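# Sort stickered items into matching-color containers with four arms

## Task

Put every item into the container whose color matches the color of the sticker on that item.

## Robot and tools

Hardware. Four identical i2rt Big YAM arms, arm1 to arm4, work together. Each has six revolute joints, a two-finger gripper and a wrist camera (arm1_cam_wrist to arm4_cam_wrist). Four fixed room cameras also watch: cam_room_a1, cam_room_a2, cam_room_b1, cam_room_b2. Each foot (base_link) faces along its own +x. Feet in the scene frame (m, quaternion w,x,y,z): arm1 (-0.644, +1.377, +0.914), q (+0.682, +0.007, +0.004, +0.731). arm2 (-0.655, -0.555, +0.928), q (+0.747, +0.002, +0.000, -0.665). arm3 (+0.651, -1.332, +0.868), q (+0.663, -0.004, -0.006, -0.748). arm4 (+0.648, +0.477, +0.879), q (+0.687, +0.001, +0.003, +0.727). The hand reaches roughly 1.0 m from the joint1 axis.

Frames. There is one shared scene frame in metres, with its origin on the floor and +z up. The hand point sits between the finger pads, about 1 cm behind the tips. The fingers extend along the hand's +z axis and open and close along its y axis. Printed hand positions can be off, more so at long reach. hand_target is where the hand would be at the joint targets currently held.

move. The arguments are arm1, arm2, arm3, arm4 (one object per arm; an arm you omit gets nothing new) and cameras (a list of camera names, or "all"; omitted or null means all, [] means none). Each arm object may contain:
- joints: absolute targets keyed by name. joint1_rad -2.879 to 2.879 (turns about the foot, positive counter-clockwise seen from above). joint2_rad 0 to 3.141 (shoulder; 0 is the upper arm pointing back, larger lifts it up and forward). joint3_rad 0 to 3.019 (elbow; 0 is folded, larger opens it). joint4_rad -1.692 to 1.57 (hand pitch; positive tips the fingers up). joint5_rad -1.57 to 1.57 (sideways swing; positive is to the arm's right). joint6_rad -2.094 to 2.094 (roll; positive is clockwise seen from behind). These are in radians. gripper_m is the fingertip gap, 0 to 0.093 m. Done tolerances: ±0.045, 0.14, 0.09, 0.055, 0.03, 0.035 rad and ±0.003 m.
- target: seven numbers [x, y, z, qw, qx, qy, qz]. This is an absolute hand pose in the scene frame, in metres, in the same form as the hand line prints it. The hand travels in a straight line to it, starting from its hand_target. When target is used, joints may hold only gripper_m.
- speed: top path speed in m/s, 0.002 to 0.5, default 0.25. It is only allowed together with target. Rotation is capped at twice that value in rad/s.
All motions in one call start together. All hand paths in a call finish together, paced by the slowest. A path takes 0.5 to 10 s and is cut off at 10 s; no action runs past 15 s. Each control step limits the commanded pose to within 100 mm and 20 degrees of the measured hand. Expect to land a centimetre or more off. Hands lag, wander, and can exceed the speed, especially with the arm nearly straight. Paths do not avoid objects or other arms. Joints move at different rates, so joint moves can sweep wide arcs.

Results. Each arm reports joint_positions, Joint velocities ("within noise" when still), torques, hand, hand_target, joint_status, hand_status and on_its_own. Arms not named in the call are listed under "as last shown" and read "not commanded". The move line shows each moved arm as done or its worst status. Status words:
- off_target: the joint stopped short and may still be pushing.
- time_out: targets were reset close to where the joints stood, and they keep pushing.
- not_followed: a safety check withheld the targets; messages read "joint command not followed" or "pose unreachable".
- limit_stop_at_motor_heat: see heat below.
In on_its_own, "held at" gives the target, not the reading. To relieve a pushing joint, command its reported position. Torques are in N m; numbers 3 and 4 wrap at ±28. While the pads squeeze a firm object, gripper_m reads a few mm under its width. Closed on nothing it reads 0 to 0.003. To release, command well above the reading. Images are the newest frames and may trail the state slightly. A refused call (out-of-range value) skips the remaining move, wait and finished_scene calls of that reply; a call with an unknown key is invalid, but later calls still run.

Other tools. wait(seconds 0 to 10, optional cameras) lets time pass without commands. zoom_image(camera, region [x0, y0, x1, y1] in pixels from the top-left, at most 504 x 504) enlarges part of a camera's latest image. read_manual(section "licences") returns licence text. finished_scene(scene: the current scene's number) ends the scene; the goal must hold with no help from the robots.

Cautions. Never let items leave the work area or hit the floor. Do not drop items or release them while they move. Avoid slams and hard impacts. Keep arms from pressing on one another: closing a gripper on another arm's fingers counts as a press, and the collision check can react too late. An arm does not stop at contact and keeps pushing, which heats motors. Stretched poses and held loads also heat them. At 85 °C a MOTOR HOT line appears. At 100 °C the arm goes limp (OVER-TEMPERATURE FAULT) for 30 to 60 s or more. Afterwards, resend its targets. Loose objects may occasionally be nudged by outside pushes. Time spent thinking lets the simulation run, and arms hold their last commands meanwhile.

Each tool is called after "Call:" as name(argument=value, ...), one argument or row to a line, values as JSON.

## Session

Call:
move(
  arm1={"joints": {"joint1_rad": 1.752, "joint2_rad": 1.359, "joint3_rad": 1.089, "joint4_rad": -0.777, "joint5_rad": 0.112, "joint6_rad": 0.204}},
  arm2={"joints": {"joint1_rad": -1.447, "joint2_rad": 1.359, "joint3_rad": 1.089, "joint4_rad": -0.777, "joint5_rad": 0.109, "joint6_rad": 0.188}},
  arm3={"joints": {"joint1_rad": 1.927, "joint2_rad": 1.359, "joint3_rad": 1.089, "joint4_rad": -0.777, "joint5_rad": 0.099, "joint6_rad": 0.198}},
  arm4={"joints": {"joint1_rad": -1.388, "joint2_rad": 1.359, "joint3_rad": 1.089, "joint4_rad": -0.777, "joint5_rad": 0.109, "joint6_rad": 0.188}},
)

Scene clock: 2.03 s.
Joint torques (N m): arm1=[-2.55 -8.06 13.15 1.55 0.2 -0.04] | arm2=[1.08 -11.11 12.18 2.22 0.1 -0.08] | arm3=[1.14 -13.92 9.17 1.17 0.18 0.01] | arm4=[0.79 -12.4 9.66 1.42 0.17 0.14]
Motor temperatures (°C): arm1=[20 23 27 23 21 21 21] | arm2=[23 24 26 22 22 20 23] | arm3=[24 23 24 23 24 23 23] | arm4=[22 22 24 22 24 21 24]
Heat: arm1: hottest joint3_rad 27 °C; arm2: hottest joint3_rad 26 °C; arm3: hottest joint1_rad 24 °C; arm4: hottest joint3_rad 24 °C.
move: arm1 done; arm2 done; arm3 done; arm4 done
Joint velocities: within noise
arm1.joint_positions: joint1_rad=+1.754 joint2_rad=+1.363 joint3_rad=+1.066 joint4_rad=-0.790 joint5_rad=+0.110 joint6_rad=+0.210 gripper_m=+0.09398
arm1.joint_status: all done
arm1.hand: x=-1.1194 y=+1.2734 z=+1.1076 quat_wxyz=(+0.002, +0.968, +0.007, -0.252) (m; scene frame)
arm1.hand_target: x=-1.1290 y=+1.2722 z=+1.1225 quat_wxyz=(+0.004, +0.962, +0.008, -0.272) (m; scene frame)
arm1.hand_status: not commanded
arm2.joint_positions: joint1_rad=-1.452 joint2_rad=+1.341 joint3_rad=+1.077 joint4_rad=-0.789 joint5_rad=+0.109 joint6_rad=+0.203 gripper_m=+0.09399
arm2.joint_status: all done
arm2.hand: x=-1.1379 y=-0.6523 z=+1.1289 quat_wxyz=(-0.003, -0.966, -0.003, +0.260) (m; scene frame)
arm2.hand_target: x=-1.1448 y=-0.6563 z=+1.1279 quat_wxyz=(-0.002, -0.965, -0.012, +0.263) (m; scene frame)
arm2.hand_status: not commanded
arm3.joint_positions: joint1_rad=+1.926 joint2_rad=+1.373 joint3_rad=+1.089 joint4_rad=-0.782 joint5_rad=+0.097 joint6_rad=+0.191 gripper_m=+0.09399
arm3.joint_status: all done
arm3.hand: x=+1.1404 y=-1.2297 z=+1.0602 quat_wxyz=(-0.254, +0.010, -0.967, +0.000) (m; scene frame)
arm3.hand_target: x=+1.1404 y=-1.2294 z=+1.0675 quat_wxyz=(-0.263, +0.007, -0.965, -0.002) (m; scene frame)
arm3.hand_status: not commanded
arm4.joint_positions: joint1_rad=-1.393 joint2_rad=+1.355 joint3_rad=+1.077 joint4_rad=-0.791 joint5_rad=+0.109 joint6_rad=+0.175 gripper_m=+0.09398
arm4.joint_status: all done
arm4.hand: x=+1.1320 y=+0.5737 z=+1.0719 quat_wxyz=(-0.251, +0.016, -0.968, +0.003) (m; scene frame)
arm4.hand_target: x=+1.1385 y=+0.5778 z=+1.0775 quat_wxyz=(-0.262, +0.011, -0.965, -0.002) (m; scene frame)
arm4.hand_status: not commanded
pictures: arm1_cam_wrist, arm2_cam_wrist, arm3_cam_wrist, arm4_cam_wrist, cam_room_a1, cam_room_a2, cam_room_b1, cam_room_b2
Images, in order (width x height): arm1_cam_wrist 672x504, arm2_cam_wrist 672x504, arm3_cam_wrist 672x504, arm4_cam_wrist 672x504, cam_room_a1 672x504, cam_room_a2 672x504, cam_room_b1 672x504, cam_room_b2 672x504.

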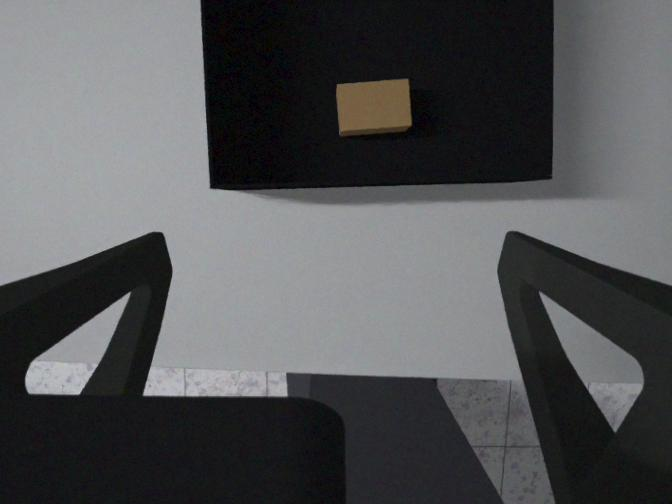

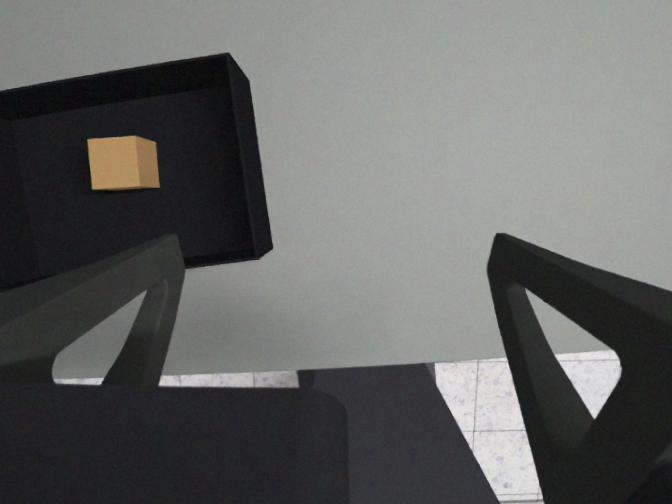

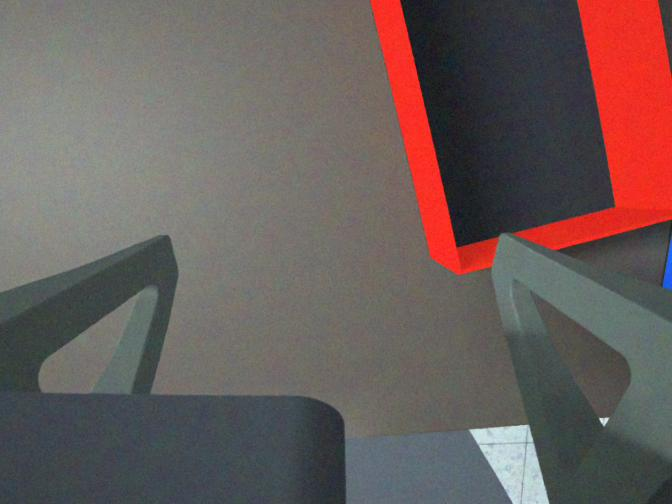

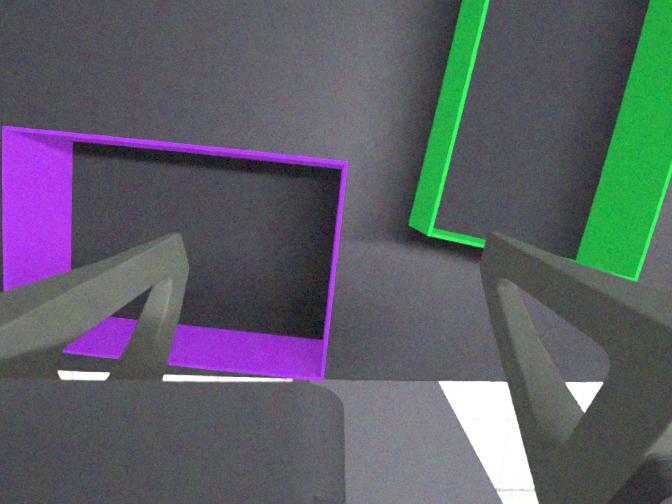

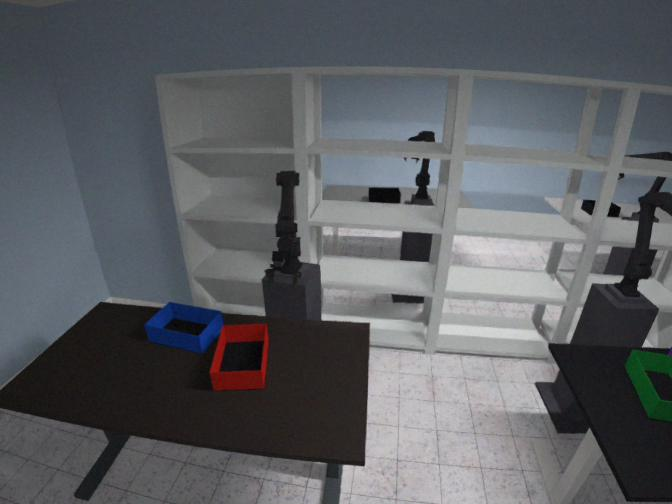

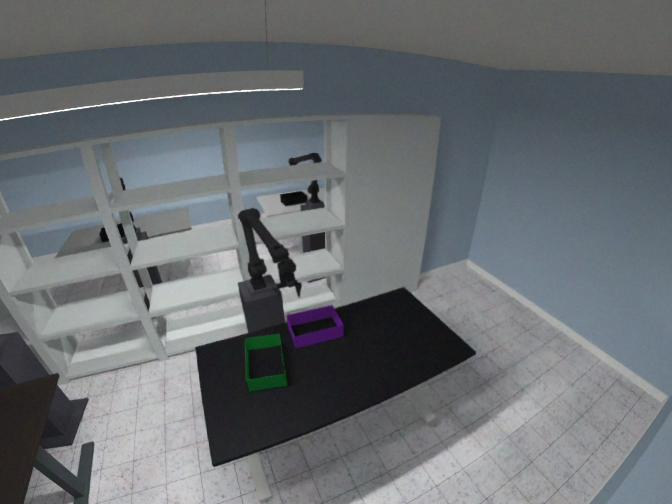

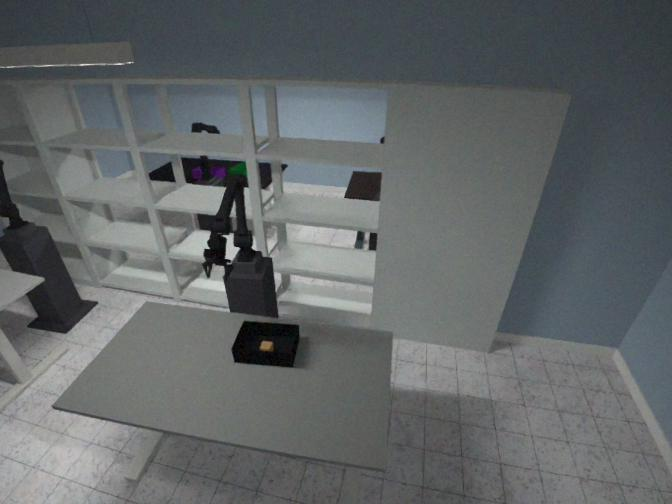

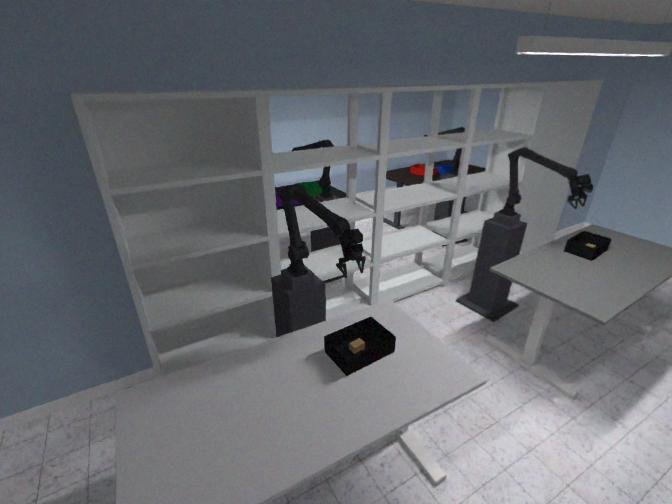

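Call:
move(
  arm1={"target": [-1.238, 1.268, 0.865, -0.1463, 0.7193, -0.6602, -0.1594], "speed": 0.45},
  arm2={"target": [-1.162, -0.896, 0.869, 0.0076, 0.9757, 0.0341, -0.2163], "speed": 0.35},
  arm3={"joints": {"joint1_rad": -1.987, "joint2_rad": 0.833, "joint3_rad": 0.960, "joint4_rad": -1.262, "joint5_rad": 0, "joint6_rad": 0}},
  arm4={"joints": {"joint1_rad": 0.906, "joint2_rad": 0.827, "joint3_rad": 0.927, "joint4_rad": -1.234, "joint5_rad": 0, "joint6_rad": 0}},
  cameras=["arm1_cam_wrist", "arm2_cam_wrist", "cam_room_b1", "cam_room_b2"],
)

Call:
zoom_image(
  camera="cam_room_b2",
  region=[310, 300, 410, 380],
)

Call:
zoom_image(
  camera="cam_room_b1",
  region=[220, 310, 320, 380],
)

Scene clock: 27.13 s.
Joint torques (N m): arm1=[-2.43 -16.79 12.42 -0.12 0.34 0.12] | arm2=[0.67 -17.9 11.79 1.91 0.4 0.21] | arm3=[0.67 -4.48 9.87 0.51 -0.06 -0.11] | arm4=[1.32 -3.49 10.14 0.31 0.11 -0.04]
Motor temperatures (°C): arm1=[20 24 30 23 21 21 21] | arm2=[23 24 29 22 22 20 23] | arm3=[24 24 26 23 24 23 23] | arm4=[22 23 28 22 24 21 24]
Heat: arm1: hottest joint3_rad 30 °C; arm2: hottest joint3_rad 29 °C; arm3: hottest joint3_rad 26 °C; arm4: hottest joint3_rad 28 °C.
move: arm1 off_target; arm2 off_target; arm3 done; arm4 done
Joint velocities: within noise
arm1.joint_positions: joint1_rad=+1.812 joint2_rad=+2.228 joint3_rad=+1.588 joint4_rad=-1.075 joint5_rad=+0.419 joint6_rad=+1.796 gripper_m=+0.09398
arm1.joint_status: not commanded
arm1.hand: x=-1.2186 y=+1.2674 z=+0.8548 quat_wxyz=(-0.160, +0.727, -0.650, -0.152) (m; scene frame)
arm1.hand_target: x=-1.2372 y=+1.2682 z=+0.8655 quat_wxyz=(-0.146, +0.719, -0.660, -0.160) (m; scene frame)
arm1.hand_status: off_target (0.022 m and 2.3 deg from the pose sent, 0.270 m and 86.0 deg at the start)
arm2.joint_positions: joint1_rad=-1.029 joint2_rad=+2.010 joint3_rad=+1.199 joint4_rad=-0.421 joint5_rad=+0.232 joint6_rad=+0.530 gripper_m=+0.09399
arm2.joint_status: not commanded
arm2.hand: x=-1.1439 y=-0.8830 z=+0.8657 quat_wxyz=(+0.002, -0.979, -0.044, +0.201) (m; scene frame)
arm2.hand_target: x=-1.1612 y=-0.8955 z=+0.8696 quat_wxyz=(-0.008, -0.976, -0.034, +0.216) (m; scene frame)
arm2.hand_status: off_target (0.023 m and 2.4 deg from the pose sent, 0.357 m and 6.3 deg at the start)
arm3.joint_positions: joint1_rad=-1.977 joint2_rad=+0.838 joint3_rad=+0.956 joint4_rad=-1.255 joint5_rad=+0.002 joint6_rad=+0.006 gripper_m=+0.09402
arm3.joint_status: all done
arm3.hand: x=+0.3903 y=-1.1752 z=+1.1447 quat_wxyz=(+0.050, -0.942, +0.259, +0.206) (m; scene frame)
arm3.hand_target: x=+0.3931 y=-1.1739 z=+1.1470 quat_wxyz=(+0.051, -0.942, +0.261, +0.206) (m; scene frame)
arm3.hand_status: not commanded
arm4.joint_positions: joint1_rad=+0.904 joint2_rad=+0.821 joint3_rad=+0.912 joint4_rad=-1.223 joint5_rad=-0.001 joint6_rad=+0.012 gripper_m=+0.09402
arm4.joint_status: all done
arm4.hand: x=+0.4048 y=+0.6495 z=+1.1461 quat_wxyz=(-0.062, +0.929, -0.299, -0.210) (m; scene frame)
arm4.hand_target: x=+0.4037 y=+0.6498 z=+1.1504 quat_wxyz=(-0.063, +0.931, -0.293, -0.209) (m; scene frame)
arm4.hand_status: not commanded
pictures: arm1_cam_wrist, arm2_cam_wrist, cam_room_b1, cam_room_b2
Images, in order (width x height): arm1_cam_wrist 672x504, arm2_cam_wrist 672x504, cam_room_b1 672x504, cam_room_b2 672x504.

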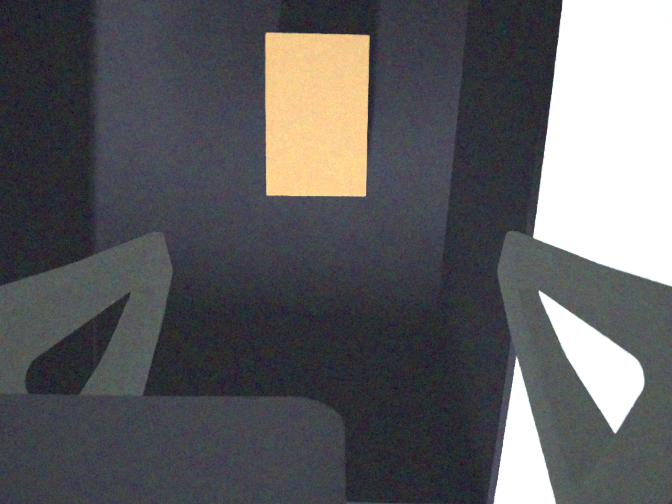

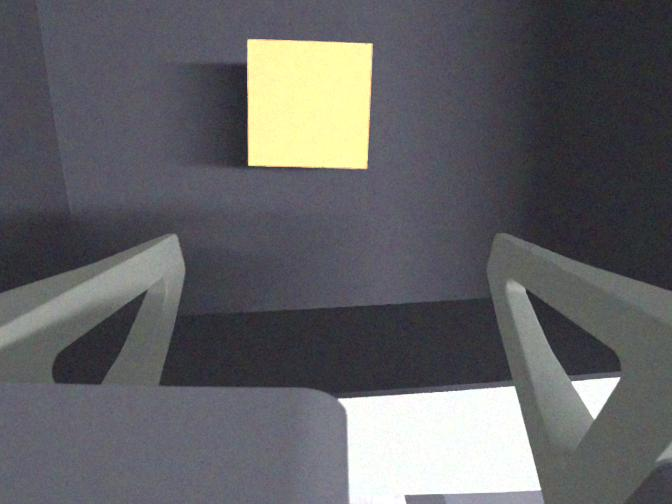

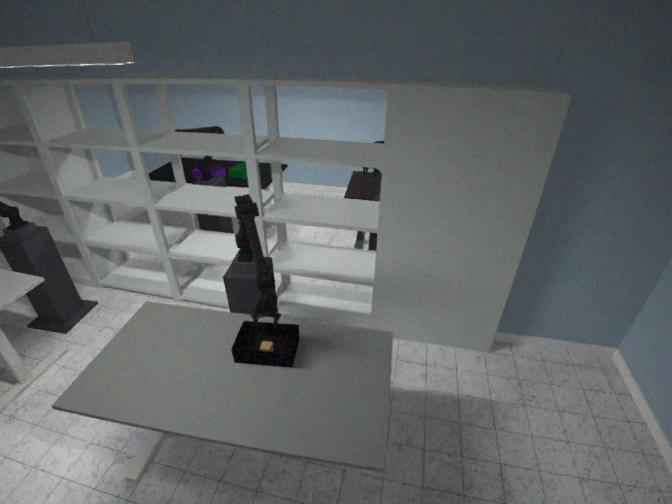

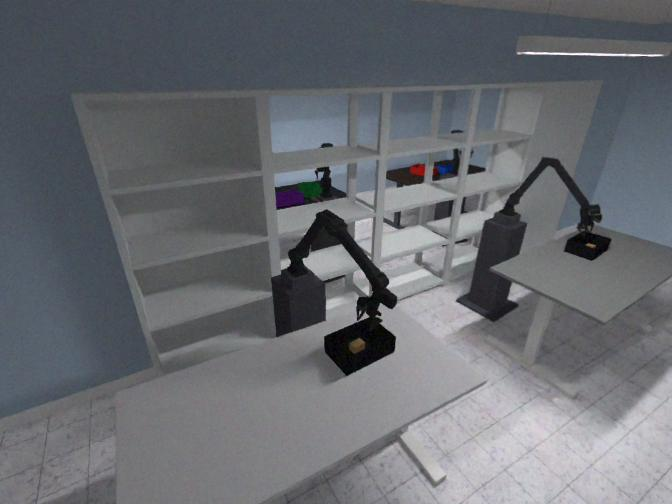

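Scaled by 5.040.

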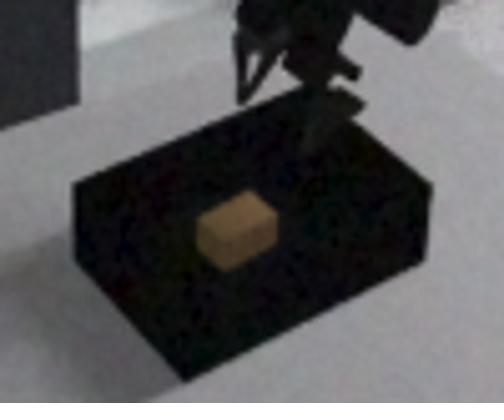

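Scaled by 5.040.

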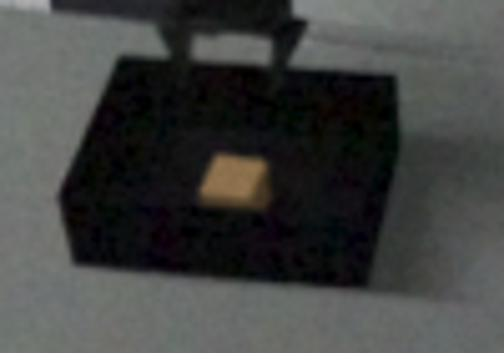

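Call:
move(
  arm1={"target": [-1.249, 1.3165, 0.743, -0.1463, 0.7193, -0.6602, -0.1594], "speed": 0.25},
  arm2={"target": [-1.211, -0.910, 0.760, 0.0076, 0.9757, 0.0341, -0.2163], "speed": 0.25},
  cameras=["arm1_cam_wrist", "arm2_cam_wrist"],
)

Call:
move(
  arm1={"joints": {"gripper_m": 0.036}},
  arm2={"joints": {"gripper_m": 0.041}},
  cameras=["arm1_cam_wrist", "arm2_cam_wrist"],
)

Call:
move(
  arm1={"target": [-1.235, 1.3165, 0.95, -0.1463, 0.7193, -0.6602, -0.1594], "speed": 0.3},
  arm2={"target": [-1.18, -0.905, 0.96, 0.0076, 0.9757, 0.0341, -0.2163], "speed": 0.3},
  cameras=["arm1_cam_wrist", "arm2_cam_wrist"],
)

Call:
move(
  arm1={"joints": {"joint1_rad": 1.55, "joint2_rad": 1.0, "joint3_rad": 1.1, "joint4_rad": -0.1, "joint5_rad": 0, "joint6_rad": 0}},
  arm2={"joints": {"joint1_rad": -1.6, "joint2_rad": 1.0, "joint3_rad": 1.1, "joint4_rad": -0.1, "joint5_rad": 0, "joint6_rad": 0}},
  cameras=["arm1_cam_wrist", "arm2_cam_wrist", "cam_room_b1", "cam_room_b2"],
)

Scene clock: 51.07 s.
Joint torques (N m): arm1=[-1.85 -18.32 9.91 0.42 0.25 -0.06] | arm2=[0.38 -21.3 10.41 2.04 0.07 -0.05] | arm3=[0.79 -4.42 9.85 0.5 -0.07 -0.11] | arm4=[1.08 -3.08 10.03 0.21 0.11 -0.05]
Motor temperatures (°C): arm1=[20 26 31 23 22 21 21] | arm2=[23 25 30 22 22 20 23] | arm3=[24 23 26 23 24 23 23] | arm4=[22 22 29 22 24 21 24]
Heat: arm1: hottest joint3_rad 31 °C; arm2: hottest joint3_rad 30 °C; arm3: hottest joint3_rad 26 °C; arm4: hottest joint3_rad 29 °C.
move: arm1 off_target; arm2 off_target
Joint velocities: within noise
arm1.joint_positions: joint1_rad=+1.723 joint2_rad=+2.434 joint3_rad=+1.594 joint4_rad=-0.851 joint5_rad=+0.428 joint6_rad=+1.726 gripper_m=+0.09398
arm1.joint_status: not commanded
arm1.hand: x=-1.2288 y=+1.3207 z=+0.7346 quat_wxyz=(-0.164, +0.719, -0.659, -0.148) (m; scene frame)
arm1.hand_target: x=-1.2485 y=+1.3164 z=+0.7437 quat_wxyz=(-0.146, +0.719, -0.660, -0.159) (m; scene frame)
arm1.hand_status: off_target (0.022 m and 2.4 deg from the pose sent, 0.126 m and 2.3 deg at the start)
arm2.joint_positions: joint1_rad=-1.056 joint2_rad=+2.313 joint3_rad=+1.388 joint4_rad=-0.304 joint5_rad=+0.228 joint6_rad=+0.527 gripper_m=+0.09399
arm2.joint_status: not commanded
arm2.hand: x=-1.1935 y=-0.9004 z=+0.7573 quat_wxyz=(+0.003, -0.979, -0.032, +0.202) (m; scene frame)
arm2.hand_target: x=-1.2104 y=-0.9097 z=+0.7608 quat_wxyz=(-0.008, -0.976, -0.034, +0.217) (m; scene frame)
arm2.hand_status: off_target (0.020 m and 2.1 deg from the pose sent, 0.128 m and 2.4 deg at the start)
arm3, arm4: as last shown
arm4.hand: x=+0.4048 y=+0.6495 z=+1.1460 quat_wxyz=(-0.061, +0.929, -0.299, -0.210) (m; scene frame)
arm4.hand_target: x=+0.4038 y=+0.6498 z=+1.1504 quat_wxyz=(-0.063, +0.931, -0.293, -0.209) (m; scene frame)
pictures: arm1_cam_wrist, arm2_cam_wrist
Images, in order (width x height): arm1_cam_wrist 672x504, arm2_cam_wrist 672x504.

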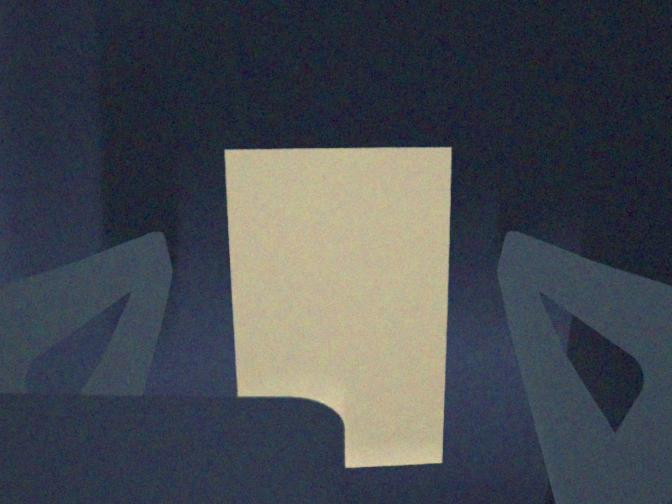

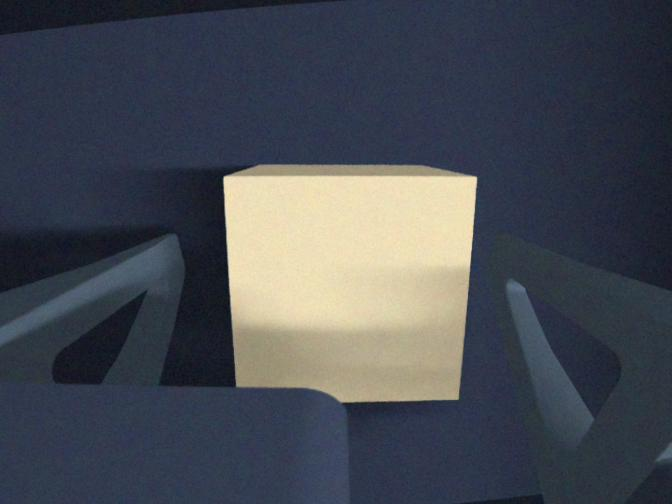

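Scene clock: 51.70 s.
Joint torques (N m): arm1=[-2.08 -19.08 9.73 0.4 0.34 -0.06] | arm2=[0.38 -21.19 10.33 2.02 0.15 -0.05] | arm3=[0.79 -4.37 9.85 0.53 -0.06 -0.11] | arm4=[1.08 -2.78 10.15 0.43 0.11 -0.05]
Motor temperatures (°C): arm1=[20 26 31 23 22 21 21] | arm2=[23 25 30 22 22 20 23] | arm3=[24 23 26 23 24 23 23] | arm4=[22 22 29 22 24 21 24]
Heat: arm1: hottest joint3_rad 31 °C; arm2: hottest joint3_rad 30 °C; arm3: hottest joint3_rad 26 °C; arm4: hottest joint3_rad 29 °C.
move: arm1 off_target; arm2 off_target
Joint velocities: within noise
arm1.joint_positions: joint1_rad=+1.723 joint2_rad=+2.434 joint3_rad=+1.594 joint4_rad=-0.851 joint5_rad=+0.427 joint6_rad=+1.725 gripper_m=+0.04431
arm1.joint_status: gripper_m off_target (ended at +0.04434, target +0.03600)
arm1.hand: x=-1.2292 y=+1.3206 z=+0.7347 quat_wxyz=(-0.164, +0.720, -0.658, -0.148) (m; scene frame)
arm1.hand_target: x=-1.2485 y=+1.3165 z=+0.7437 quat_wxyz=(-0.146, +0.719, -0.660, -0.160) (m; scene frame)
arm1.hand_status: not commanded
arm2.joint_positions: joint1_rad=-1.056 joint2_rad=+2.313 joint3_rad=+1.389 joint4_rad=-0.304 joint5_rad=+0.226 joint6_rad=+0.527 gripper_m=+0.05332
arm2.joint_status: gripper_m off_target (ended at +0.05334, target +0.04100)
arm2.hand: x=-1.1937 y=-0.9009 z=+0.7575 quat_wxyz=(+0.002, -0.979, -0.032, +0.202) (m; scene frame)
arm2.hand_target: x=-1.2104 y=-0.9096 z=+0.7608 quat_wxyz=(-0.008, -0.976, -0.034, +0.217) (m; scene frame)
arm2.hand_status: not commanded
arm3, arm4: as last shown
pictures: arm1_cam_wrist, arm2_cam_wrist
Images, in order (width x height): arm1_cam_wrist 672x504, arm2_cam_wrist 672x504.

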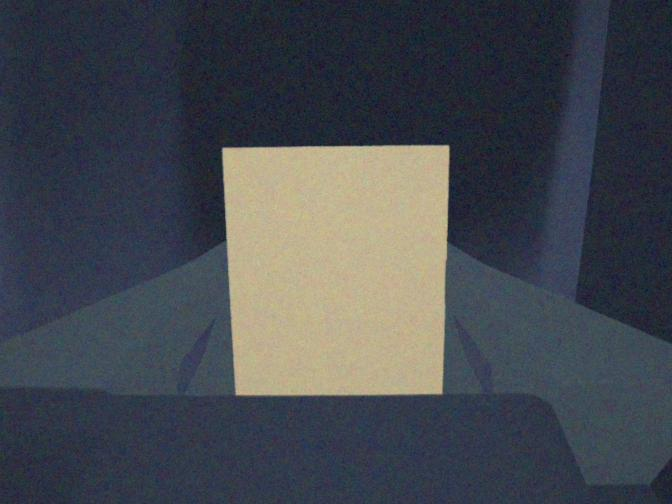

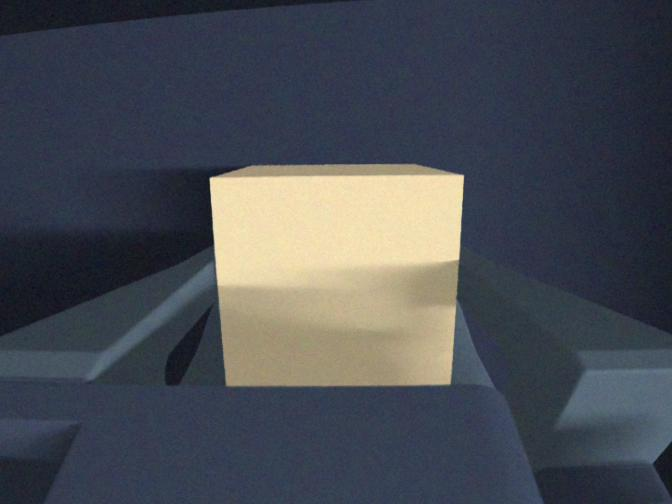

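Scene clock: 53.07 s.
Joint torques (N m): arm1=[-1.96 -16.79 12.85 -0.28 0.38 0.06] | arm2=[1.38 -19.72 9.69 1.05 0.39 0.17] | arm3=[0.73 -4.54 9.87 0.53 -0.06 -0.11] | arm4=[0.85 -3.08 9.98 0.35 0.12 -0.06]
Motor temperatures (°C): arm1=[20 26 31 23 22 21 21] | arm2=[23 25 30 22 22 20 23] | arm3=[24 23 27 23 24 23 23] | arm4=[22 22 29 22 24 21 24]
Heat: arm1: hottest joint3_rad 31 °C; arm2: hottest joint3_rad 30 °C; arm3: hottest joint3_rad 27 °C; arm4: hottest joint3_rad 29 °C.
move: arm1 off_target; arm2 done
Joint velocities: within noise
arm1.joint_positions: joint1_rad=+1.723 joint2_rad=+2.084 joint3_rad=+1.575 joint4_rad=-1.175 joint5_rad=+0.426 joint6_rad=+1.725 gripper_m=+0.04431
arm1.joint_status: not commanded
arm1.hand: x=-1.2198 y=+1.3213 z=+0.9352 quat_wxyz=(-0.160, +0.719, -0.659, -0.150) (m; scene frame)
arm1.hand_target: x=-1.2343 y=+1.3165 z=+0.9503 quat_wxyz=(-0.146, +0.719, -0.660, -0.160) (m; scene frame)
arm1.hand_status: off_target (0.022 m and 1.9 deg from the pose sent, 0.216 m and 2.4 deg at the start)
arm2.joint_positions: joint1_rad=-1.044 joint2_rad=+1.918 joint3_rad=+1.367 joint4_rad=-0.624 joint5_rad=+0.229 joint6_rad=+0.527 gripper_m=+0.05332
arm2.joint_status: not commanded
arm2.hand: x=-1.1855 y=-0.9036 z=+0.9670 quat_wxyz=(-0.013, -0.974, -0.035, +0.224) (m; scene frame)
arm2.hand_target: x=-1.1799 y=-0.9050 z=+0.9601 quat_wxyz=(-0.008, -0.976, -0.034, +0.216) (m; scene frame)
arm2.hand_status: done (0.009 m and 1.1 deg from the pose sent, 0.203 m and 2.0 deg at the start)
arm3, arm4: as last shown
pictures: arm1_cam_wrist, arm2_cam_wrist
Images, in order (width x height): arm1_cam_wrist 672x504, arm2_cam_wrist 672x504.

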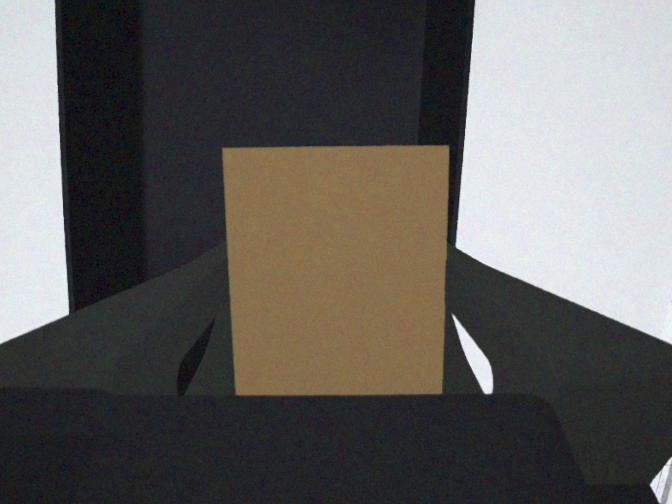

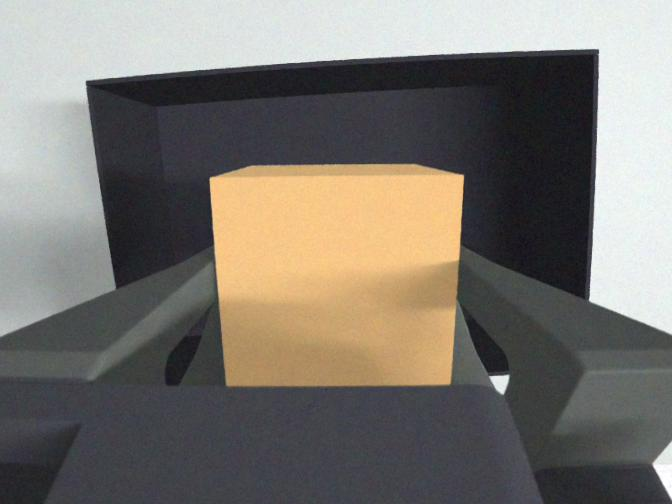

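Scene clock: 54.90 s.
Joint torques (N m): arm1=[-1.67 -3.84 12.7 2.22 0.01 -0.08] | arm2=[1.14 -6.83 12.31 2.93 -0.11 -0.08] | arm3=[0.62 -4.42 9.85 0.54 -0.06 -0.11] | arm4=[1.2 -3.25 10.07 0.31 0.12 -0.03]
Motor temperatures (°C): arm1=[20 26 31 23 22 21 21] | arm2=[23 25 30 22 22 20 23] | arm3=[24 23 27 23 24 23 23] | arm4=[22 22 29 22 24 21 24]
Heat: arm1: hottest joint3_rad 31 °C; arm2: hottest joint3_rad 30 °C; arm3: hottest joint3_rad 27 °C; arm4: hottest joint3_rad 29 °C.
move: arm1 done; arm2 done
Joint velocities: within noise
arm1.joint_positions: joint1_rad=+1.548 joint2_rad=+0.997 joint3_rad=+1.093 joint4_rad=-0.115 joint5_rad=+0.000 joint6_rad=+0.008 gripper_m=+0.04426
arm1.joint_status: all done
arm1.hand: x=-1.1345 y=+1.3534 z=+1.4389 quat_wxyz=(+0.018, +0.708, +0.015, -0.706) (m; scene frame)
arm1.hand_target: x=-1.1355 y=+1.3524 z=+1.4454 quat_wxyz=(+0.016, +0.702, +0.018, -0.712) (m; scene frame)
arm1.hand_status: not commanded
arm2.joint_positions: joint1_rad=-1.604 joint2_rad=+0.989 joint3_rad=+1.099 joint4_rad=-0.108 joint5_rad=+0.002 joint6_rad=+0.014 gripper_m=+0.05330
arm2.joint_status: all done
arm2.hand: x=-1.1505 y=-0.5974 z=+1.4539 quat_wxyz=(-0.033, -0.707, -0.025, +0.706) (m; scene frame)
arm2.hand_target: x=-1.1547 y=-0.6002 z=+1.4509 quat_wxyz=(-0.030, -0.707, -0.032, +0.706) (m; scene frame)
arm2.hand_status: not commanded
arm3, arm4: as last shown
pictures: arm1_cam_wrist, arm2_cam_wrist, cam_room_b1, cam_room_b2
Images, in order (width x height): arm1_cam_wrist 672x504, arm2_cam_wrist 672x504, cam_room_b1 672x504, cam_room_b2 672x504.

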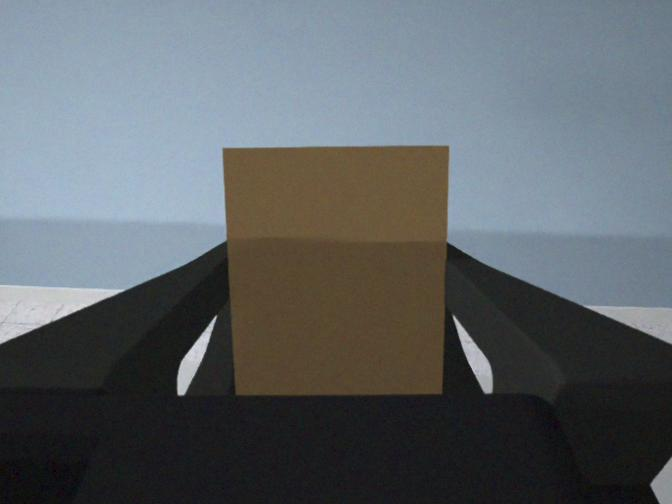

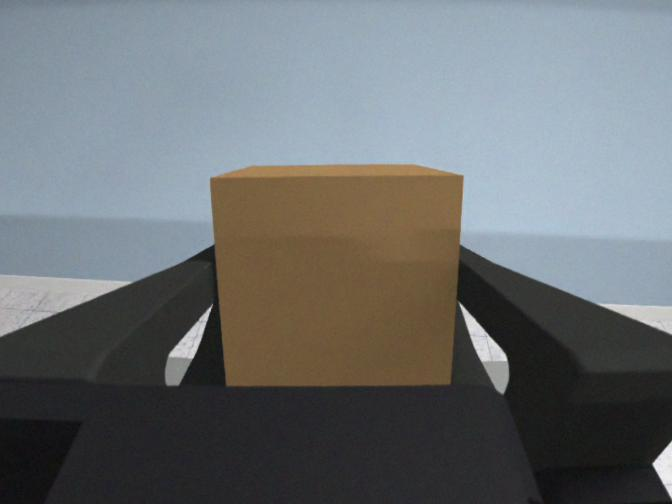

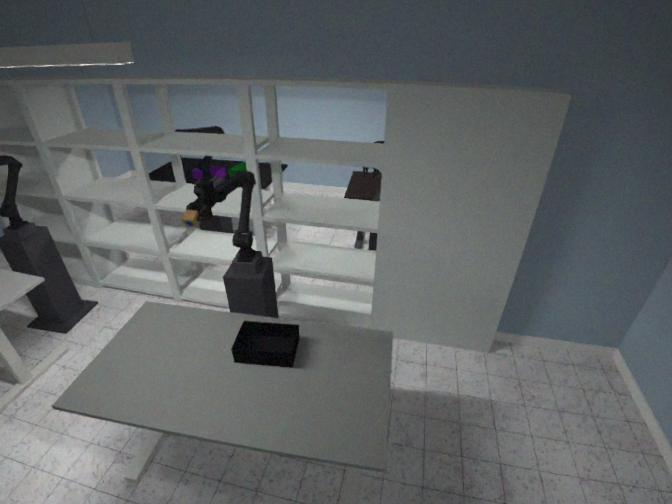

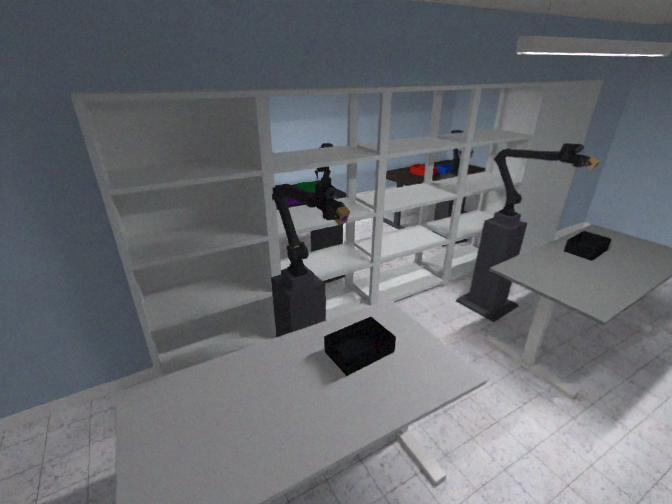

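Call:
zoom_image(
  camera="cam_room_b1",
  region=[165, 195, 225, 240],
)

Call:
zoom_image(
  camera="cam_room_b2",
  region=[310, 190, 370, 235],
)

Call:
zoom_image(
  camera="cam_room_b2",
  region=[560, 140, 620, 185],
)

Scaled by 8.400.

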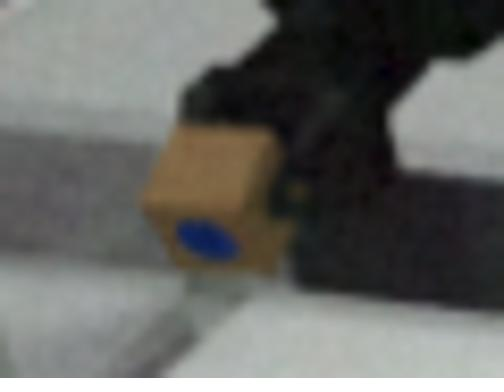

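Scaled by 8.400.

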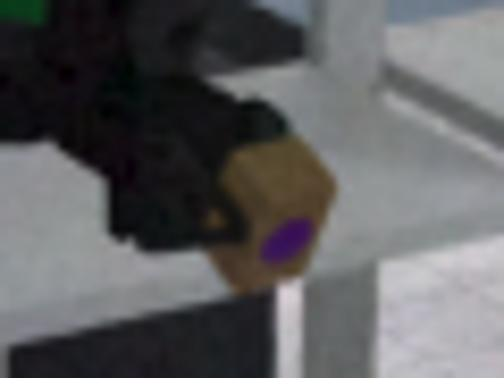

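Scaled by 8.400.

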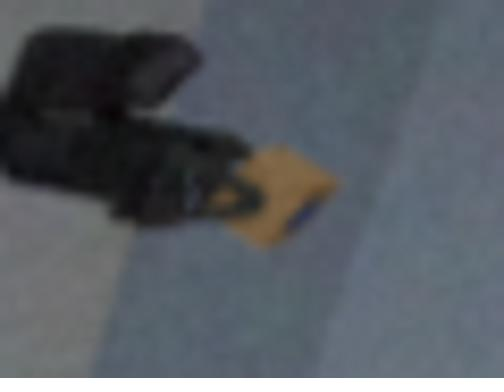

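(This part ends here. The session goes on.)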